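# Seat held cup narrow end down on brass tap spindle

## Task

Slide the finished cup currently held in a gripper down over the brass tap's spindle, narrow end leading, until it sits on the tap's shoulder; anything already completed must remain completed at the end, and the cups lying in the pan must stay inside the pan.

## Robot and tools

Robot: two arms, left_arm and right_arm (yam_ultra, six revolute joints plus a two-finger parallel gripper driven by one number). Root links in the scene frame: left_arm at (+0.031, +0.290, 0) m, right_arm at (-0.041, -0.299, 0) m, both nearly unrotated. Behind them a floor-mounted stand carries two head cameras. Loose objects may occasionally be nudged by an outside push.

Frame: the scene frame has its origin at table-top height midway between the nominal bases; +x points out over the table, +z up, and left_arm sits on the +y side (arm names do not match image sides). Reported end_effector_position (m) and end_effector_quat_wxyz use this frame, and may be off by a few cm. end_effector_position is the pinch point between the pads, about 1 cm short of the fingertips. The gripper's fingers point along its own +z; they open and close along its y.

The 14-number row: every motion command is a single row of 14 values in [-1, 1] covering both arms even when only one moves: left_arm dx, dy, dz, rx, ry, rz, opening, then right_arm dx, dy, dz, rx, ry, rz, opening. dx to rz are offsets, not poses: a displacement along the scene frame axes plus a rotation vector (rx, ry, rz) turned about the Hand target's position, counted from that arm's Hand target at the start of the action or move. 1.0 equals 0.6 m or 180 degrees. A translation longer than 1.0 may be shortened along its direction. Sending six zeros re-requests the current Hand target. Opening is absolute, not an offset: +1 fully open (0.094 m), -1 closed. A 0 there is a real command (half open), so to keep a gripper as is, resend its present value.

execute_actions(actions, cameras): actions is a list of up to 15 actions; each action is a table of up to 15 rows, one row per 1/30 s step, the last row held for the remaining steps. Every row counts from the start pose of that action, not from the previous row, and each new action starts from the then-current Hand target, so repeating an offset moves further. An empty list returns state and all cameras. cameras: names, ["all"], or []; an unknown name invalidates the call.

move(target, speed, blend, opening_speed, grip_force, blocking, cameras): straight-line path(s) from the Hand target. target is one 14-number row or a list of up to 15 rows; all rows are offsets from the same starting Hand targets. speed in m/s, 0.002 to 2.9 (default 0.25; rotation up to twice that in rad/s), one value or one per target. blend in m rounds corners of a list (0 = stop at each). opening_speed: rate on the -1..+1 scale per second, at least 0.2; use it to close gently. grip_force: newtons per pad, 10 to 50, one value or one per arm; it persists; lower force closes slowly. blocking=false returns after about 0.5 s while the move runs. Paths last 0.5 to 10 s, do not avoid obstacles or the other arm, and the gripper lags and can overshoot when fast or when the arm is stretched. Avoid paths passing near an arm's own base. The result adds a move: line (done, off_target, moving, held, fault) and limits (paced = pose clipped, held = steps withheld).

wait(seconds 0 to 10): lets time pass holding commands; a running move continues. stop(): brakes a running move. zoom_image(camera, region [x0,y0,x1,y1] pixels, max 504x504) on the newest image of cam_head_left, cam_head_right, cam_left_wrist or cam_right_wrist (each 672x504). read_manual(section="licences") gives only licence text. finished_scene(scene) ends the scene irreversibly; the goal must hold with the robot idle.

Control behaviour: each step the commanded orientation is clipped to within 40 degrees of the measured one. Friction and load can leave the gripper a few cm off its target; a later command, even all zeros, asks again, and if still short send the remaining distance. An arm blocked by something keeps pressing until commanded back past its gripper. Faster motion and targets further past contact mean harder hits.

Results: Hand target (last commanded pose after clipping; next offsets start here), Tool commands, Joint positions (last value is finger opening in m), Joint velocities (may be omitted if all within noise), Joint torques (include arm weight, biased and noisy; first three wrap at ±28 N m), grip_measured (opening on the command scale; reads slightly wide when empty and narrower than a hard part under squeeze), grip_effort_nm (motor effort, negative closing, not a pad force), motor temperatures, and for action calls, sampled end-effector positions.

Avoid: dropping or releasing the cup while moving; letting anything fall off the table or leaving it off; hard hits on fixed or heavy things (the tap); arms touching or pressing each other or either gripper closing on the other's fingers; strain on wrist-camera cables; unnecessary arm stops. Motors heat when holding loads, stretched, or pushing at unreachable poses: MOTOR HOT at 75 °C, fault fold at 90 °C, arm drops at 100 °C. Cameras: head pair calibrated with pinhole+radial models, wrist cameras fisheye; calibrations can be off by small amounts.

Each tool is called after "Call:" by a JSON object that holds its "api" and its "payload", one argument or row to a line.

## Session

Call:
{"api": "execute_actions", "payload": {
  "actions": []
}}

Scene clock: 0.00 s.
left_arm: end_effector_position=(+0.4147, +0.2877, +0.4073) grip_measured=+1.000 grip_effort_nm=n/a end_effector_quat_wxyz=(+0.707, +0.003, +0.707, -0.003) | right_arm: end_effector_position=(+0.4848, -0.2248, +0.0482) grip_measured=-0.093 grip_effort_nm=n/a end_effector_quat_wxyz=(+0.265, -0.016, +0.964, -0.003)
Joint positions: left_arm=[0 1.047 1.047 0 0 0 0.094] | right_arm=[0.11 2.149 1.603 -0.494 0.081 0.11 0.043]
Joint velocities: within noise
Joint torques (N m): no reading
Motor temperatures (°C): left_arm=[26 34 33 33 28 27 27] | right_arm=[26 29 32 32 26 26 26]
Heat: left arm: 34 °C; right arm: 32 °C.
Hand target: left_arm +0.4130, +0.2878, +0.4077; +0.706, +0.003, +0.709, -0.003 | right_arm +0.4932, -0.2238, +0.0665; +0.289, -0.015, +0.957, +0.000
Tool commands: left_gripper/opening=+1.0 right_gripper/opening=-0.255002

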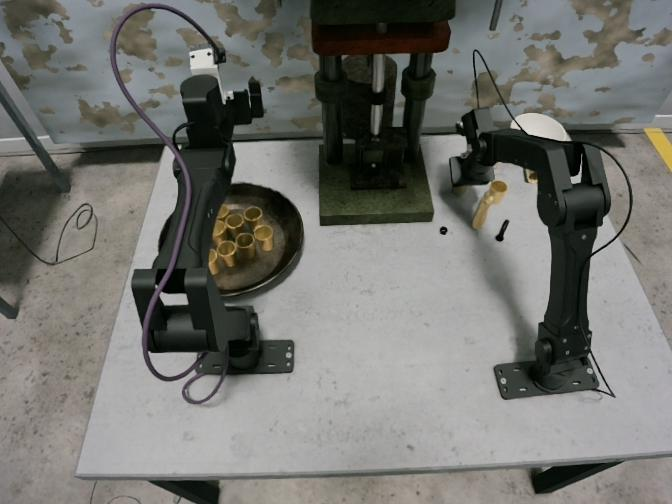

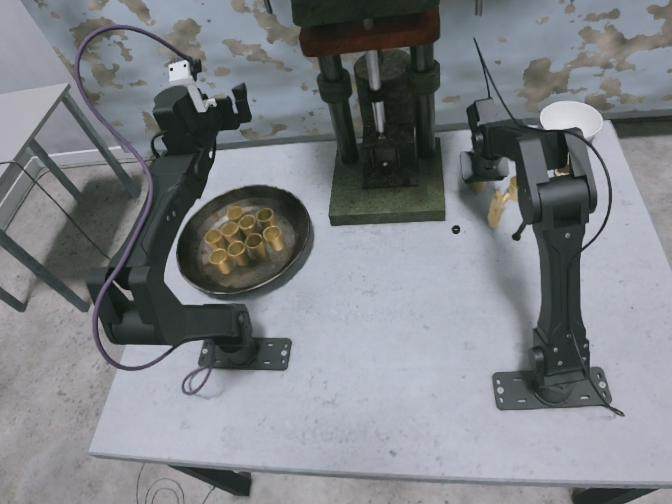

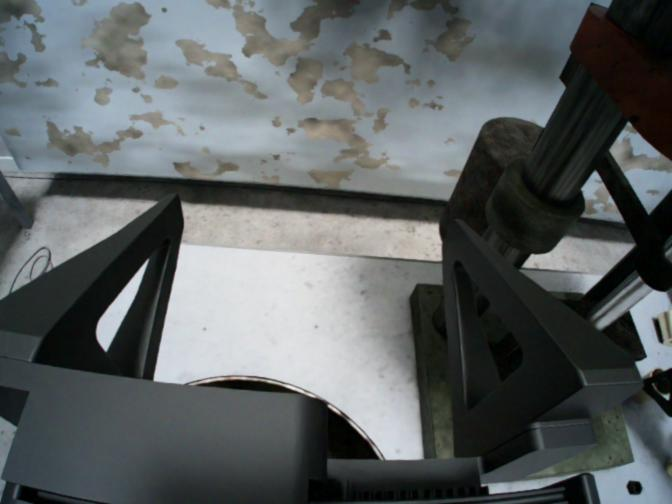

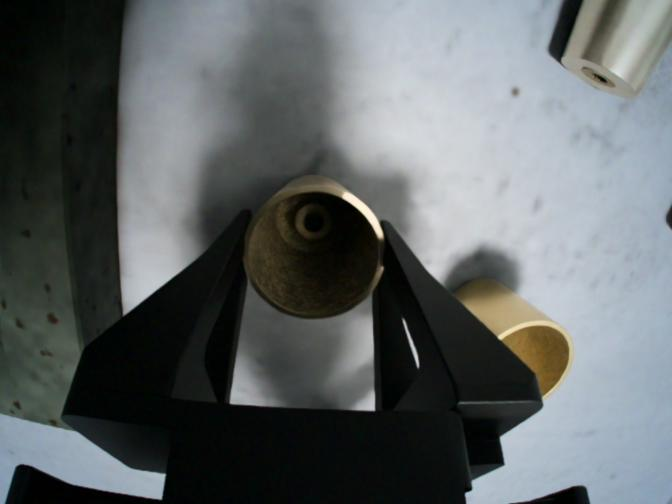

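Call:
{"api": "zoom_image", "payload": {
  "camera": "cam_head_left",
  "region": [420, 90, 588, 258]
}}

Call:
{"api": "zoom_image", "payload": {
  "camera": "cam_head_right",
  "region": [420, 90, 640, 260]
}}

Call:
{"api": "zoom_image", "payload": {
  "camera": "cam_right_wrist",
  "region": [180, 0, 672, 504]
}}

Call:
{"api": "zoom_image", "payload": {
  "camera": "cam_head_right",
  "region": [170, 170, 330, 300]
}}

Scaled by 3.000 from the camera's 672x504 image, which has a finer 960x720 frame.

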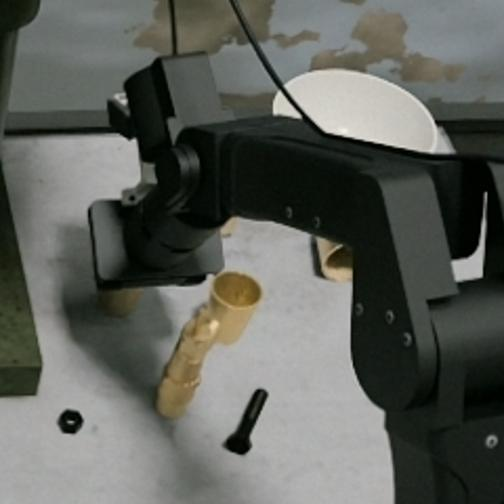

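Scaled by 2.291 from the camera's 672x504 image, which has a finer 960x720 frame.

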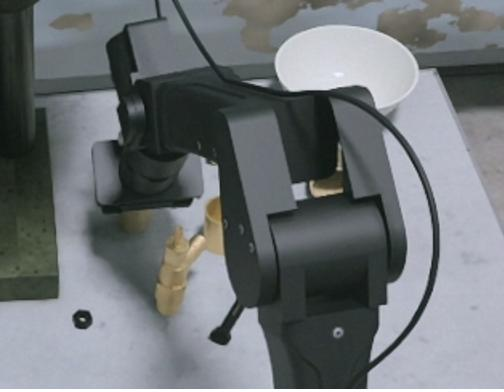

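Scaled by 1.000.

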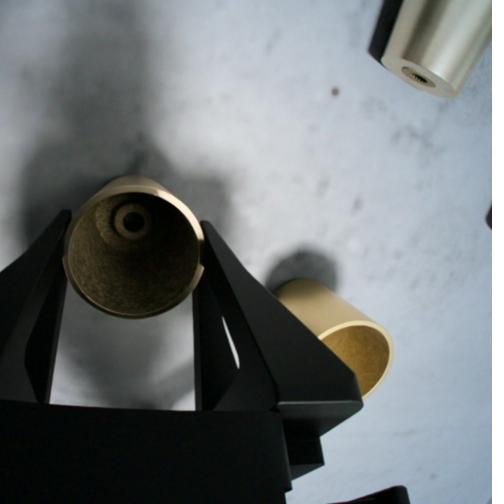

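Scaled by 3.150 from the camera's 672x504 image, which has a finer 960x720 frame.

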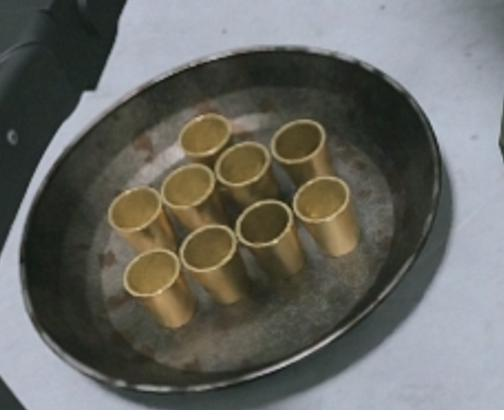

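Call:
{"api": "zoom_image", "payload": {
  "camera": "cam_head_left",
  "region": [455, 165, 525, 245]
}}

Call:
{"api": "zoom_image", "payload": {
  "camera": "cam_head_right",
  "region": [470, 165, 540, 245]
}}

Scaled by 6.300 from the camera's 672x504 image, which has a finer 960x720 frame.

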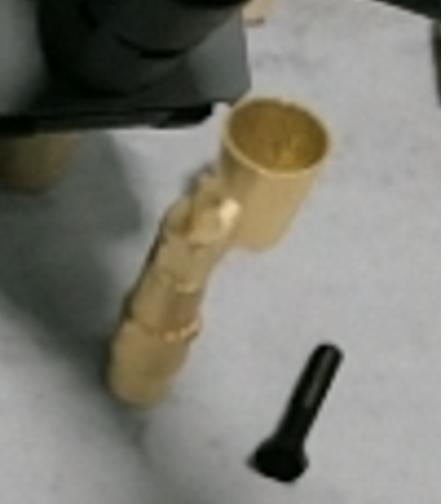

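Scaled by 6.300 from the camera's 672x504 image, which has a finer 960x720 frame.

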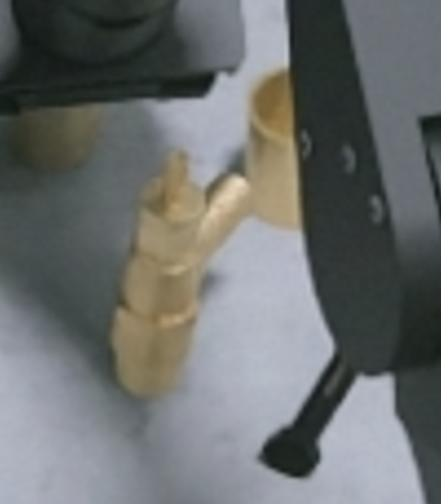

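Call:
{"api": "move", "payload": {
  "target": [0,0,0,0,0,0,1.0, 0,0,0.2,0,0,0,-0.255002],
  "speed": 0.2,
  "cameras": ["all"]
}}

Scene clock: 7.47 s.
left_arm: end_effector_position=(+0.4147, +0.2877, +0.4073) grip_measured=+1.000 grip_effort_nm=0.00 end_effector_quat_wxyz=(+0.707, +0.003, +0.707, -0.003) | right_arm: end_effector_position=(+0.4844, -0.2249, +0.1549) grip_measured=-0.093 grip_effort_nm=-1.03 end_effector_quat_wxyz=(+0.251, -0.017, +0.968, -0.005)
Joint positions: left_arm=[0 1.047 1.047 0 0 0 0.094] | right_arm=[0.11 2.133 2.021 -0.957 0.081 0.11 0.043]
Joint torques (N m): left_arm=[-0.13 -3.29 7.45 1.79 0 0] | right_arm=[-0.01 -12.57 9.18 1.17 0.03 -0.01]
Heat: left arm: 35 °C; right arm: 33 °C.
Hand target: left_arm +0.4130, +0.2878, +0.4077; +0.706, +0.003, +0.709, -0.003 | right_arm +0.4932, -0.2238, +0.1864; +0.289, -0.015, +0.957, +0.000
Off the commanded pose: left_arm 0.002 m, 0 deg | right_arm 0.033 m, 5 deg.
move: off_target (right_arm)
camera_calibration:
cam_right_wrist: T_world_to_cam=[[0.141713, -0.986859, 0.0776355, -0.310115], [-0.933762, -0.107226, 0.341454, 0.374126], [-0.328642, -0.120882, -0.936687, 0.404215], [0, 0, 0, 1]] pos_world=[0.526134, -0.217061, 0.274952]

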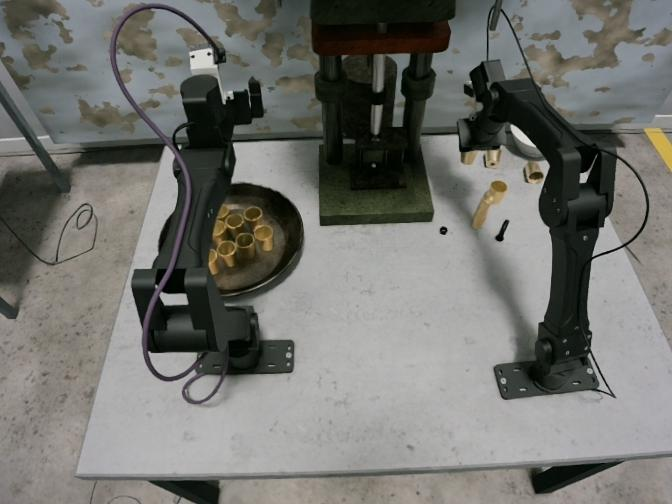

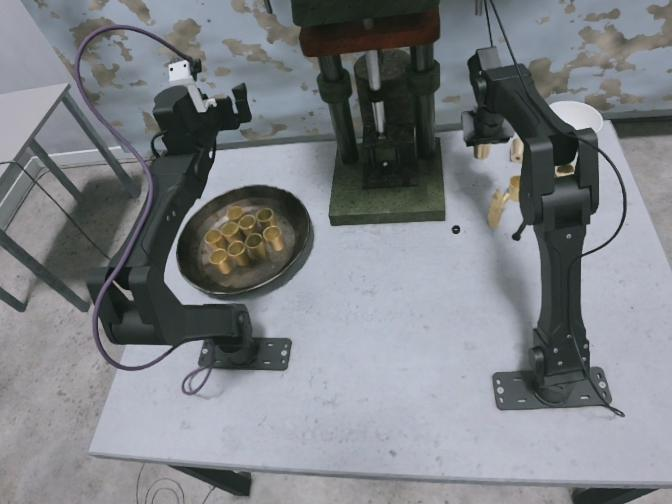

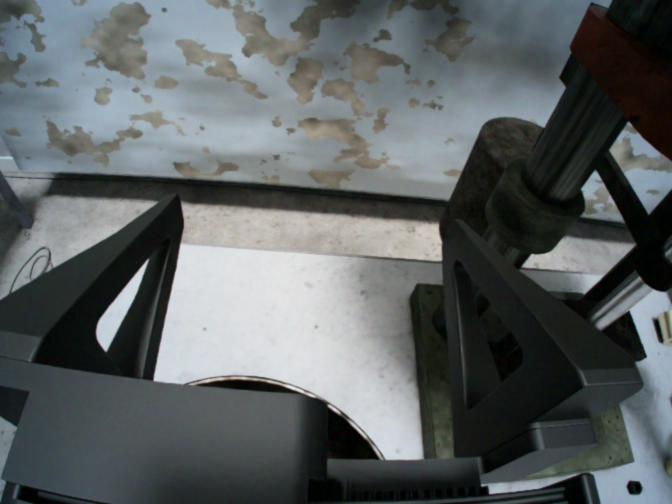

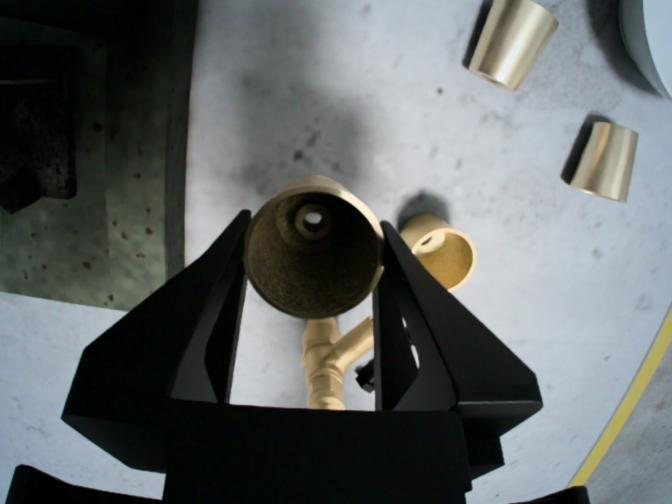

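Call:
{"api": "zoom_image", "payload": {
  "camera": "cam_right_wrist",
  "region": [230, 170, 500, 420]
}}

Call:
{"api": "zoom_image", "payload": {
  "camera": "cam_head_left",
  "region": [445, 135, 565, 245]
}}

Call:
{"api": "zoom_image", "payload": {
  "camera": "cam_head_right",
  "region": [450, 135, 570, 245]
}}

Scaled by 1.867 from the camera's 672x504 image, which has a finer 960x720 frame.

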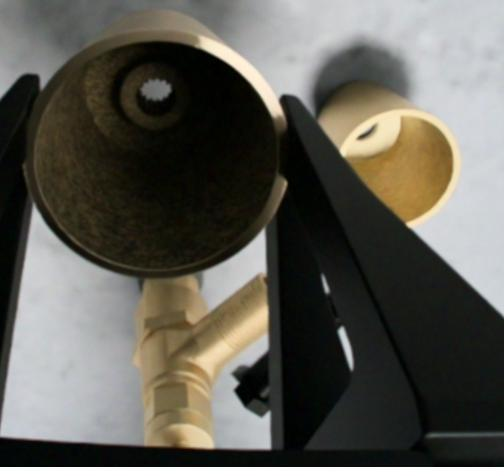

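Scaled by 4.200 from the camera's 672x504 image, which has a finer 960x720 frame.

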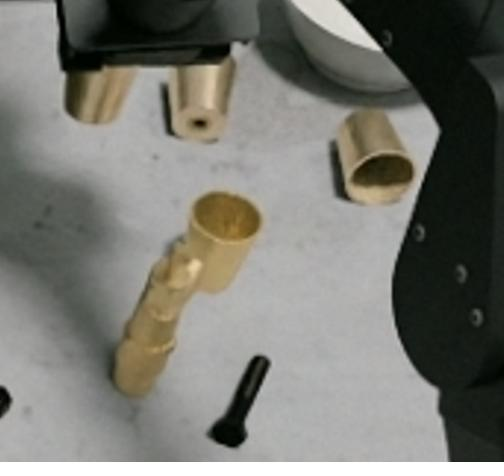

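Scaled by 4.200 from the camera's 672x504 image, which has a finer 960x720 frame.

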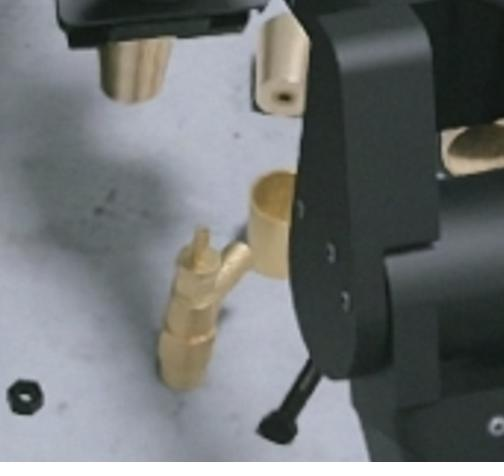

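Call:
{"api": "move", "payload": {
  "target": [0,0,0,0,0,0,1.0, -0.212,-0.0387,0.09,0,0,0,-0.255002],
  "speed": 0.25,
  "cameras": ["cam_head_left","cam_head_right","cam_right_wrist"]
}}

Scene clock: 15.33 s.
left_arm: end_effector_position=(+0.4147, +0.2877, +0.4073) grip_measured=+1.000 grip_effort_nm=0.00 end_effector_quat_wxyz=(+0.707, +0.003, +0.707, -0.003) | right_arm: end_effector_position=(+0.3654, -0.2448, +0.2336) grip_measured=-0.093 grip_effort_nm=-1.03 end_effector_quat_wxyz=(+0.276, -0.016, +0.961, -0.001)
Joint positions: left_arm=[0 1.047 1.047 0 0 0 0.094] | right_arm=[0.11 1.626 1.643 -1.033 0.081 0.11 0.043]
Joint torques (N m): left_arm=[-0.06 -3.26 7.36 1.78 -0.03 -0.02] | right_arm=[-0.57 -7.41 5.87 1.27 0 -0.07]
Heat: left arm: 36 °C; right arm: 34 °C.
Hand target: left_arm +0.4130, +0.2878, +0.4077; +0.706, +0.003, +0.709, -0.003 | right_arm +0.3660, -0.2470, +0.2404; +0.289, -0.015, +0.957, +0.000
Off the commanded pose: left_arm 0.002 m, 0 deg | right_arm 0.007 m, 1 deg.
move: done
camera_calibration:
cam_right_wrist: T_world_to_cam=[[0.137666, -0.987539, 0.0762567, -0.317353], [-0.950293, -0.10998, 0.291287, 0.251032], [-0.279271, -0.112566, -0.953591, 0.424317], [0, 0, 0, 1]] pos_world=[0.400742, -0.238026, 0.355702]
Images, in order (width x height): cam_head_left 672x504, cam_head_right 672x504, cam_right_wrist 672x504.

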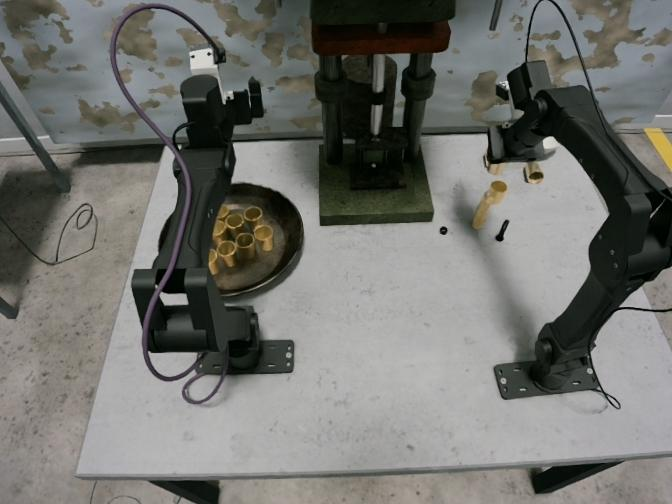

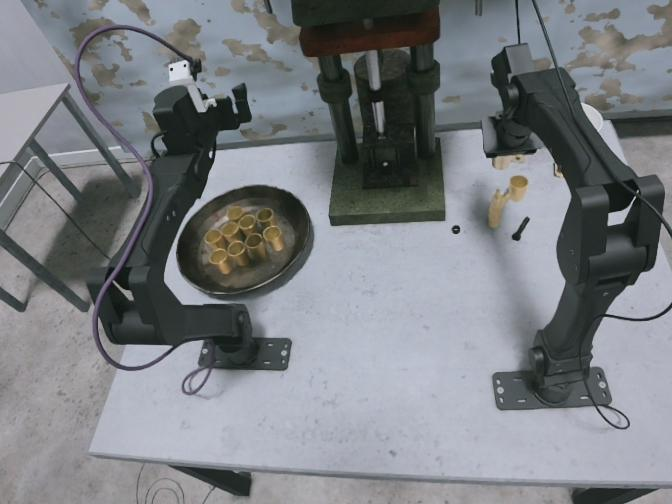

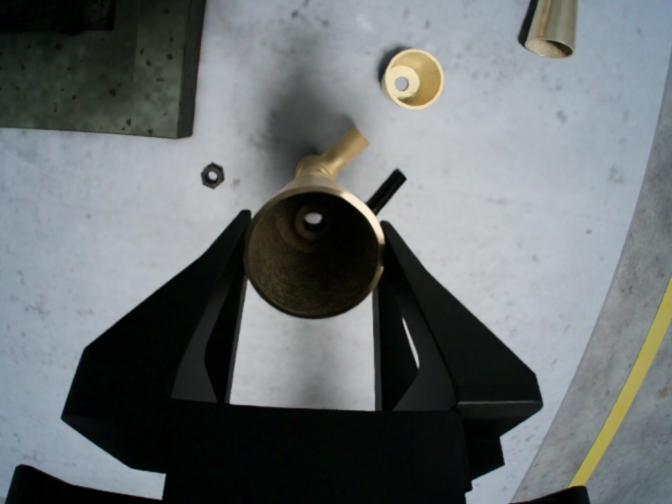

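Call:
{"api": "zoom_image", "payload": {
  "camera": "cam_right_wrist",
  "region": [230, 100, 430, 330]
}}

Call:
{"api": "zoom_image", "payload": {
  "camera": "cam_head_left",
  "region": [465, 140, 565, 240]
}}

Call:
{"api": "zoom_image", "payload": {
  "camera": "cam_head_right",
  "region": [460, 140, 560, 240]
}}

Scaled by 2.191 from the camera's 672x504 image, which has a finer 960x720 frame.

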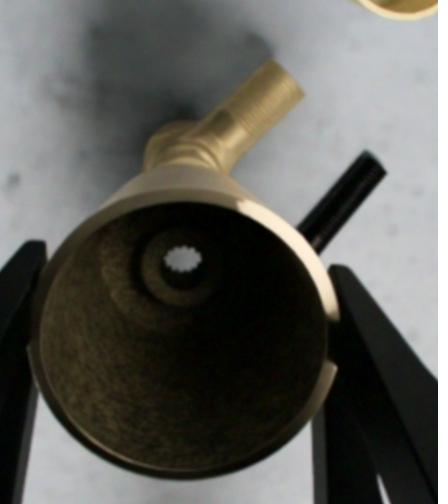

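Scaled by 5.040 from the camera's 672x504 image, which has a finer 960x720 frame.

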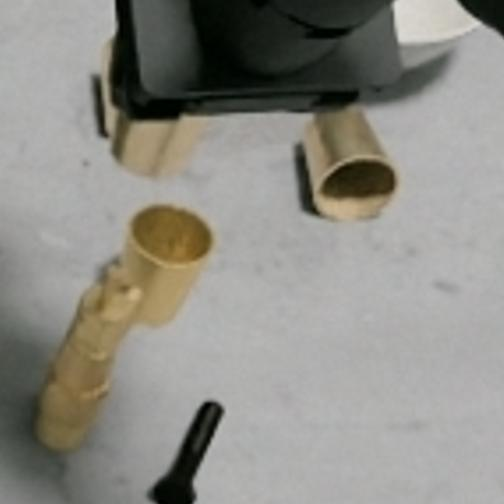

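Scaled by 5.040 from the camera's 672x504 image, which has a finer 960x720 frame.

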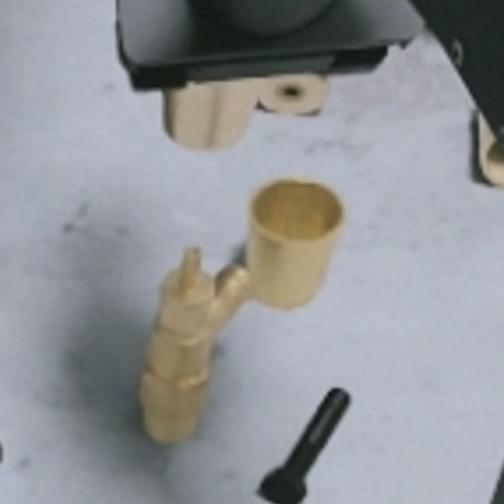

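Call:
{"api": "move", "payload": {
  "target": [
    [-0.172,-0.263,-0.18,0,0,-0.167,1.0, 0.002,-0.003,-0.035,0,0,0,-0.255002],
    [-0.230,-0.680,-0.380,0,0,-0.328,1.0, 0.005,-0.005,-0.075,0,0,0,-0.255002]
  ],
  "speed": 0.35,
  "blend": [0.05, 0],
  "cameras": ["all"]
}}

Scene clock: 21.30 s.
left_arm: end_effector_position=(+0.2750, -0.1135, +0.1765) grip_measured=+1.000 grip_effort_nm=0.00 end_effector_quat_wxyz=(+0.611, +0.350, +0.621, -0.344) | right_arm: end_effector_position=(+0.3616, -0.2499, +0.1762) grip_measured=-0.093 grip_effort_nm=-1.03 end_effector_quat_wxyz=(+0.249, -0.013, +0.968, -0.006)
Joint positions: left_arm=[-1.022 1.741 0.598 1.126 -0.004 0 0.094] | right_arm=[0.099 1.626 1.441 -0.888 0.079 0.107 0.043]
Joint torques (N m): left_arm=[-0.39 -5.97 6.75 1.99 0.1 -0.02] | right_arm=[-0.49 -9.35 5.91 1.53 -0.03 -0.13]
Heat: left arm: 37 °C; right arm: 33 °C.
Hand target: left_arm +0.2747, -0.1203, +0.1795; +0.612, +0.352, +0.615, -0.350 | right_arm +0.3690, -0.2501, +0.1954; +0.289, -0.015, +0.957, +0.000
Off the commanded pose: left_arm 0.007 m, 1 deg | right_arm 0.021 m, 5 deg.
move: off_target (right_arm)
camera_calibration:
cam_left_wrist: T_world_to_cam=[[-0.852707, -0.506966, 0.126002, 0.147471], [-0.463603, 0.623242, -0.629795, 0.303592], [0.240755, -0.595445, -0.766474, 0.13264], [0, 0, 0, 1]] pos_world=[0.234562, -0.0354686, 0.274284]
cam_right_wrist: T_world_to_cam=[[0.13376, -0.987969, 0.0776288, -0.316428], [-0.933248, -0.0992235, 0.345256, 0.250631], [-0.3334, -0.118628, -0.935292, 0.382687], [0, 0, 0, 1]] pos_world=[0.403814, -0.242355, 0.295957]

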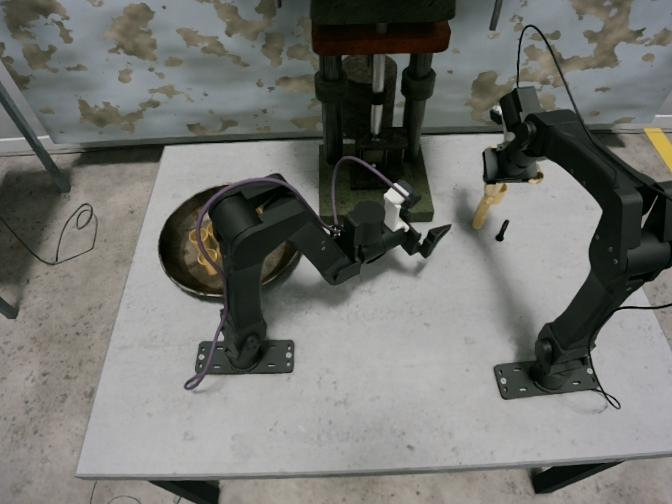

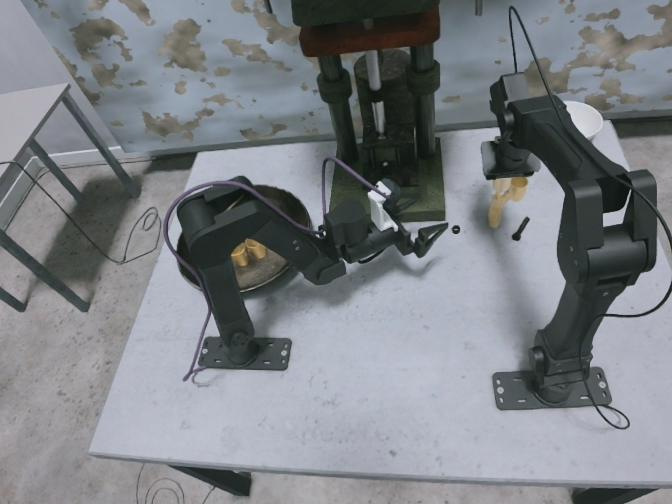

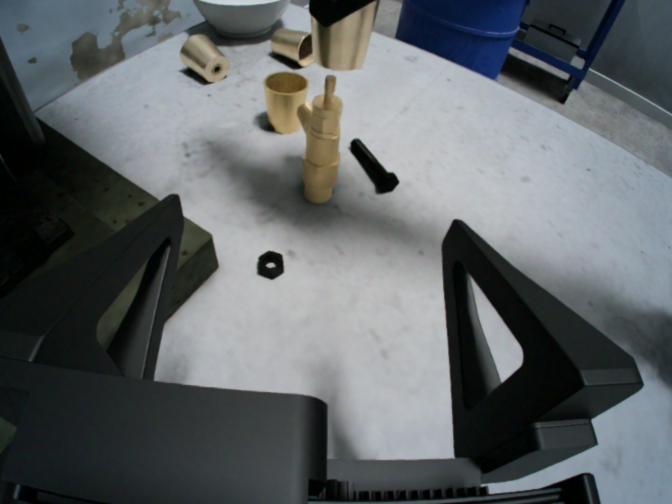

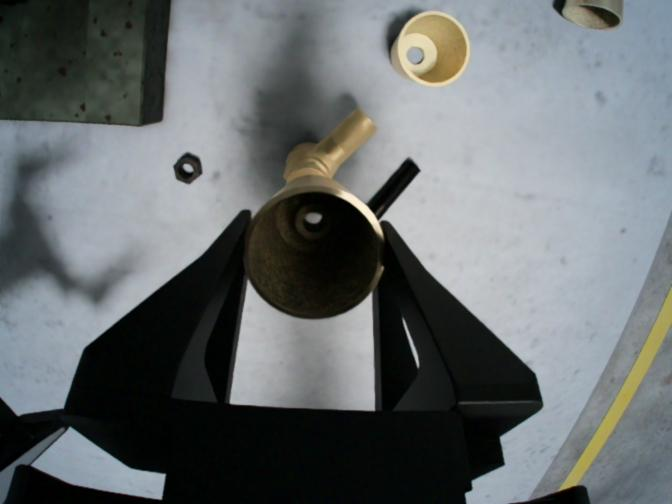

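Call:
{"api": "zoom_image", "payload": {
  "camera": "cam_left_wrist",
  "region": [250, 0, 410, 120]
}}

Call:
{"api": "zoom_image", "payload": {
  "camera": "cam_left_wrist",
  "region": [230, 0, 430, 220]
}}

Call:
{"api": "zoom_image", "payload": {
  "camera": "cam_right_wrist",
  "region": [230, 100, 430, 330]
}}

Call:
{"api": "zoom_image", "payload": {
  "camera": "cam_head_left",
  "region": [455, 140, 555, 240]
}}

Call:
{"api": "zoom_image", "payload": {
  "camera": "cam_head_right",
  "region": [460, 140, 560, 240]
}}

Scaled by 3.150 from the camera's 672x504 image, which has a finer 960x720 frame.

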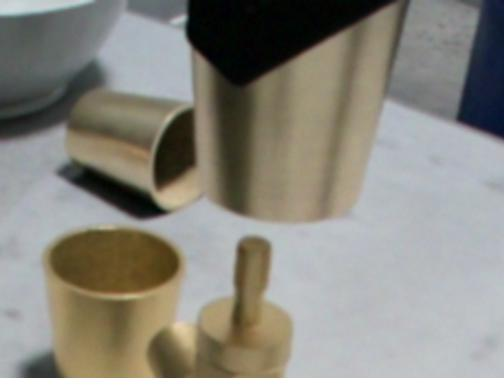

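Scaled by 2.291 from the camera's 672x504 image, which has a finer 960x720 frame.

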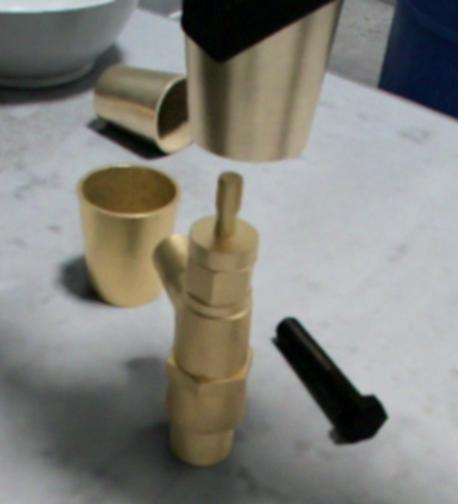

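Scaled by 2.191 from the camera's 672x504 image, which has a finer 960x720 frame.

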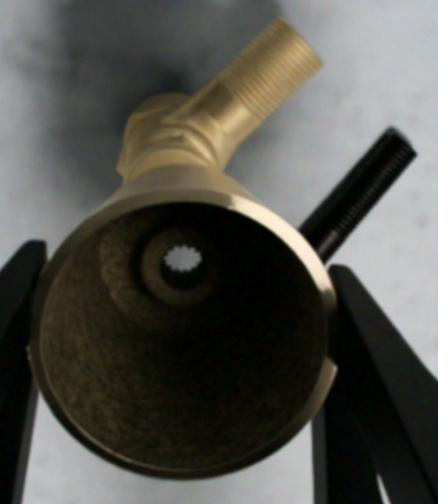

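Scaled by 5.040 from the camera's 672x504 image, which has a finer 960x720 frame.

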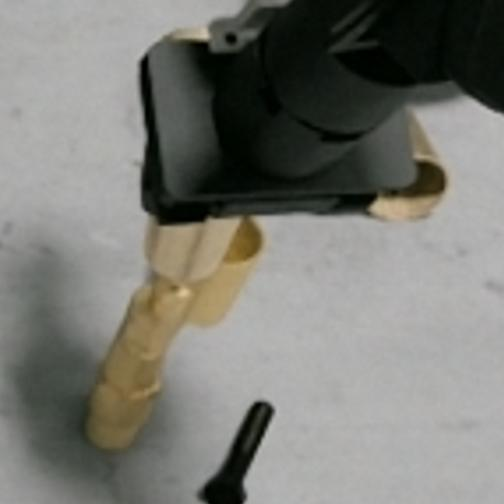

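Scaled by 5.040 from the camera's 672x504 image, which has a finer 960x720 frame.

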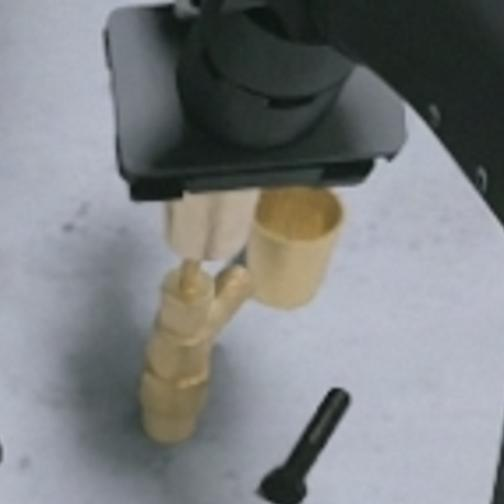

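Call:
{"api": "zoom_image", "payload": {
  "camera": "cam_head_left",
  "region": [465, 175, 515, 225]
}}

Call:
{"api": "zoom_image", "payload": {
  "camera": "cam_head_right",
  "region": [475, 170, 525, 220]
}}

Call:
{"api": "zoom_image", "payload": {
  "camera": "cam_left_wrist",
  "region": [295, 20, 375, 120]
}}

Scaled by 10.080 from the camera's 672x504 image, which has a finer 960x720 frame.

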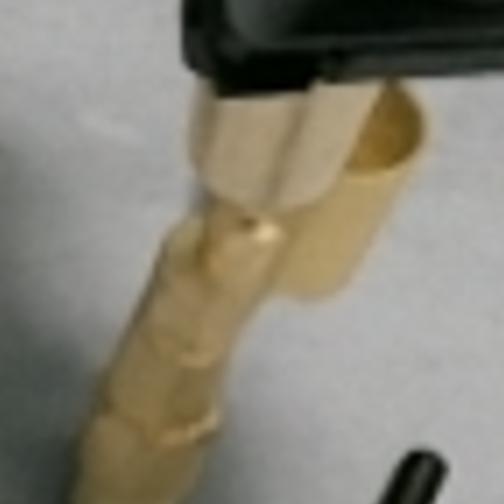

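Scaled by 10.080 from the camera's 672x504 image, which has a finer 960x720 frame.

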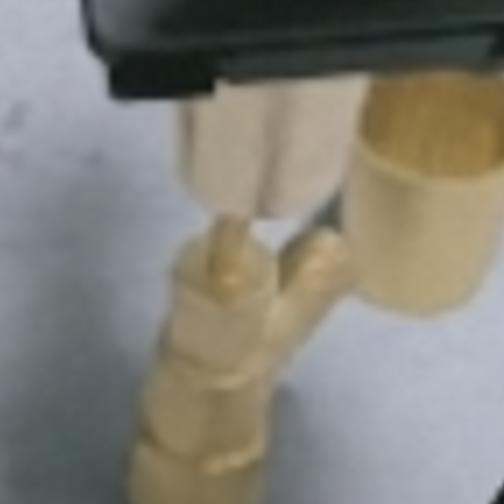

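Scaled by 5.040 from the camera's 672x504 image, which has a finer 960x720 frame.

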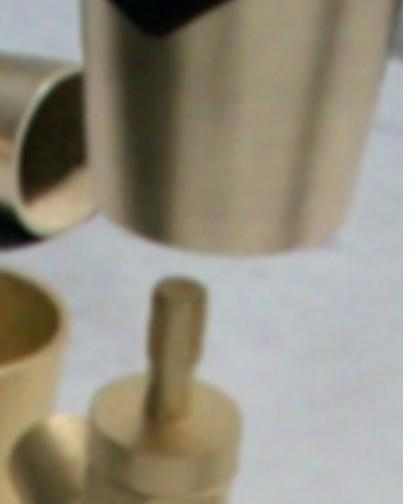

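Call:
{"api": "move", "payload": {
  "target": [0,0,0,0,0,0,1.0, 0.0017,0.0092,-0.0083,0,-0.01,0,-0.255002],
  "speed": 0.1,
  "cameras": ["all"]
}}

Call:
{"api": "zoom_image", "payload": {
  "camera": "cam_left_wrist",
  "region": [295, 20, 375, 120]
}}

Call:
{"api": "zoom_image", "payload": {
  "camera": "cam_head_left",
  "region": [465, 175, 515, 225]
}}

Call:
{"api": "zoom_image", "payload": {
  "camera": "cam_head_right",
  "region": [475, 170, 525, 220]
}}

Call:
{"api": "zoom_image", "payload": {
  "camera": "cam_right_wrist",
  "region": [270, 170, 360, 260]
}}

Scene clock: 26.77 s.
left_arm: end_effector_position=(+0.2750, -0.1135, +0.1766) grip_measured=+1.000 grip_effort_nm=0.00 end_effector_quat_wxyz=(+0.611, +0.350, +0.621, -0.344) | right_arm: end_effector_position=(+0.3626, -0.2462, +0.1694) grip_measured=-0.093 grip_effort_nm=-1.03 end_effector_quat_wxyz=(+0.261, -0.017, +0.965, -0.003)
Joint positions: left_arm=[-1.022 1.741 0.598 1.127 -0.004 0 0.094] | right_arm=[0.107 1.61 1.384 -0.822 0.079 0.107 0.043]
Joint torques (N m): left_arm=[-0.39 -5.85 6.78 2 0.06 -0.03] | right_arm=[0.44 -9.48 5.94 1.58 0.1 0.01]
Motor temperatures (°C): left_arm=[26 34 36 38 27 26 27] | right_arm=[26 33 33 34 26 26 27]
Heat: left arm: 38 °C; right arm: 34 °C.
Hand target: left_arm +0.2748, -0.1203, +0.1795; +0.612, +0.352, +0.615, -0.350 | right_arm +0.3700, -0.2446, +0.1903; +0.303, -0.015, +0.953, +0.000
Off the commanded pose: left_arm 0.007 m, 1 deg | right_arm 0.022 m, 5 deg.
move: off_target (right_arm)
camera_calibration:
cam_left_wrist: T_world_to_cam=[[-0.852742, -0.50689, 0.126067, 0.147367], [-0.463482, 0.623002, -0.630121, 0.303661], [0.240862, -0.595761, -0.766195, 0.132628], [0, 0, 0, 1]] pos_world=[0.234462, -0.0354681, 0.274384]
cam_right_wrist: T_world_to_cam=[[0.140093, -0.987129, 0.0771437, -0.31444], [-0.940783, -0.108413, 0.321207, 0.258812], [-0.308709, -0.117574, -0.943862, 0.36987], [0, 0, 0, 1]] pos_world=[0.401718, -0.238847, 0.290231]

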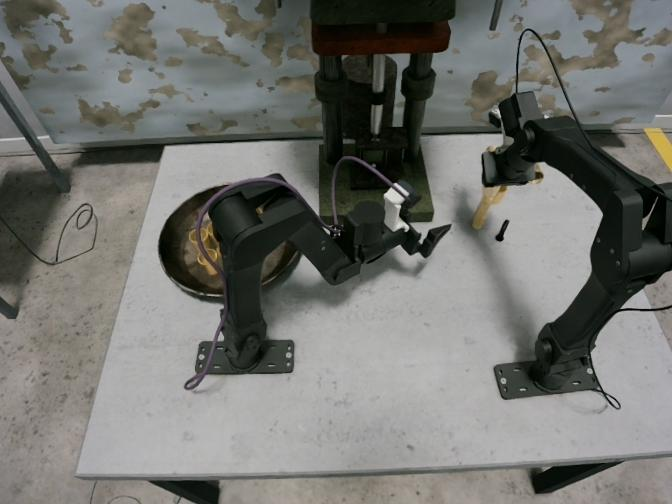

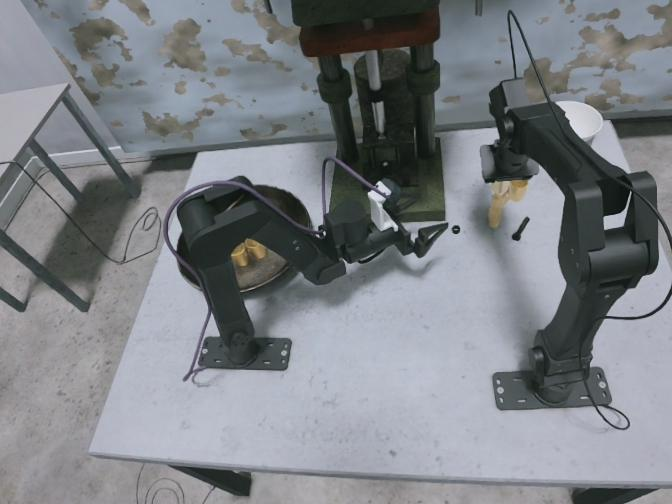

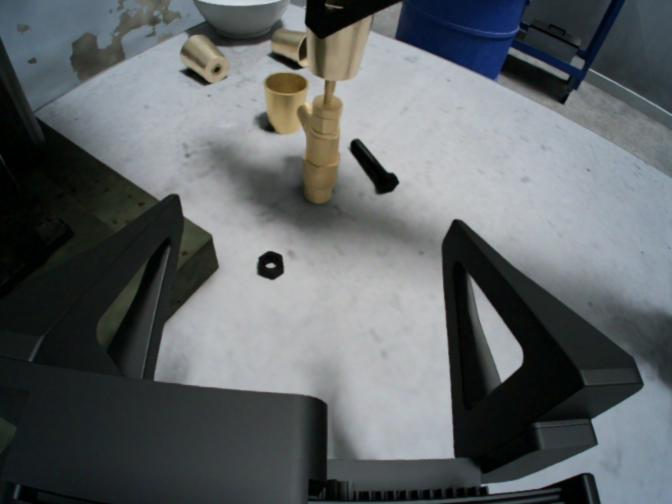

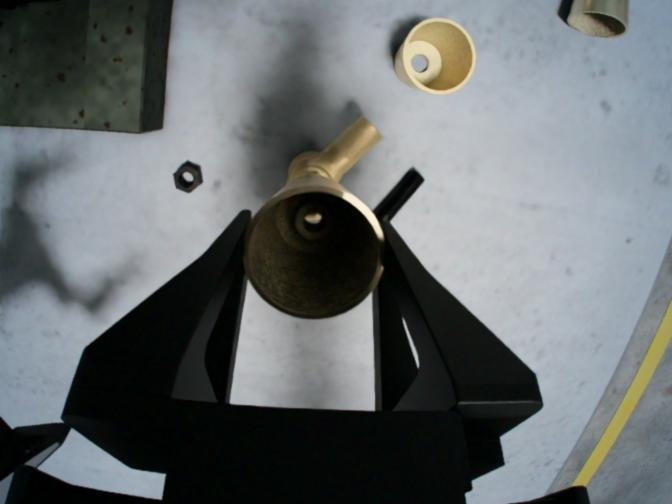

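Scaled by 5.040 from the camera's 672x504 image, which has a finer 960x720 frame.

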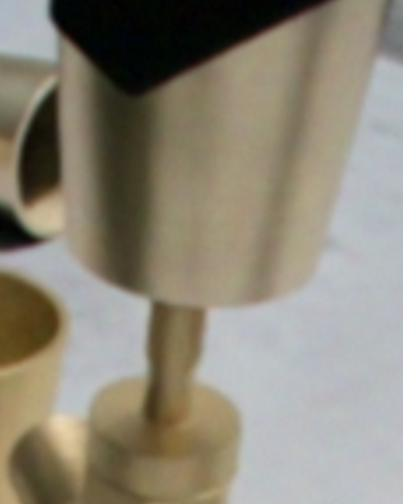

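Scaled by 10.080 from the camera's 672x504 image, which has a finer 960x720 frame.

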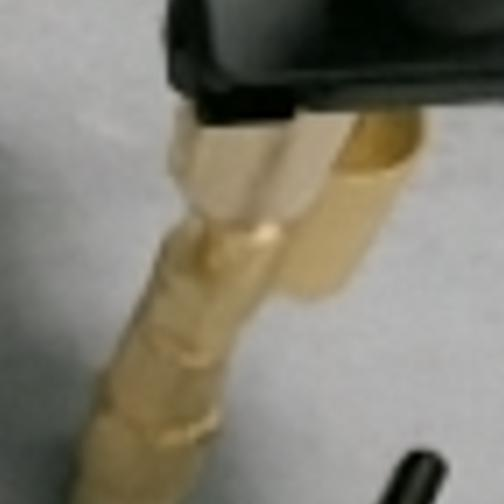

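Scaled by 10.080 from the camera's 672x504 image, which has a finer 960x720 frame.

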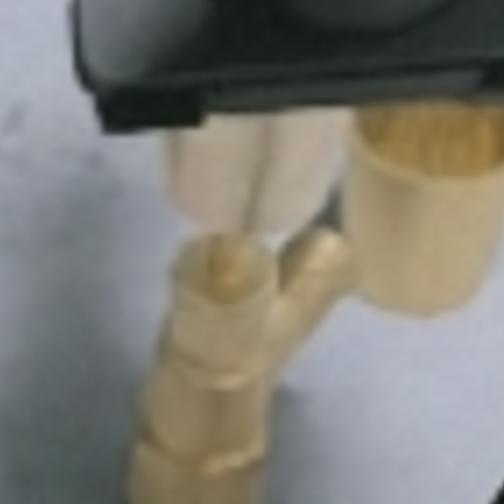

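Scaled by 5.600 from the camera's 672x504 image, which has a finer 960x720 frame.

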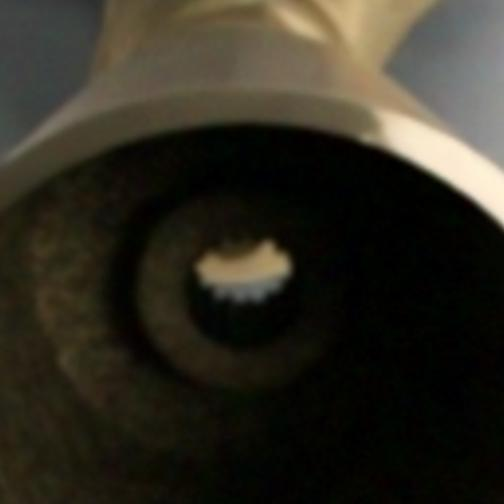

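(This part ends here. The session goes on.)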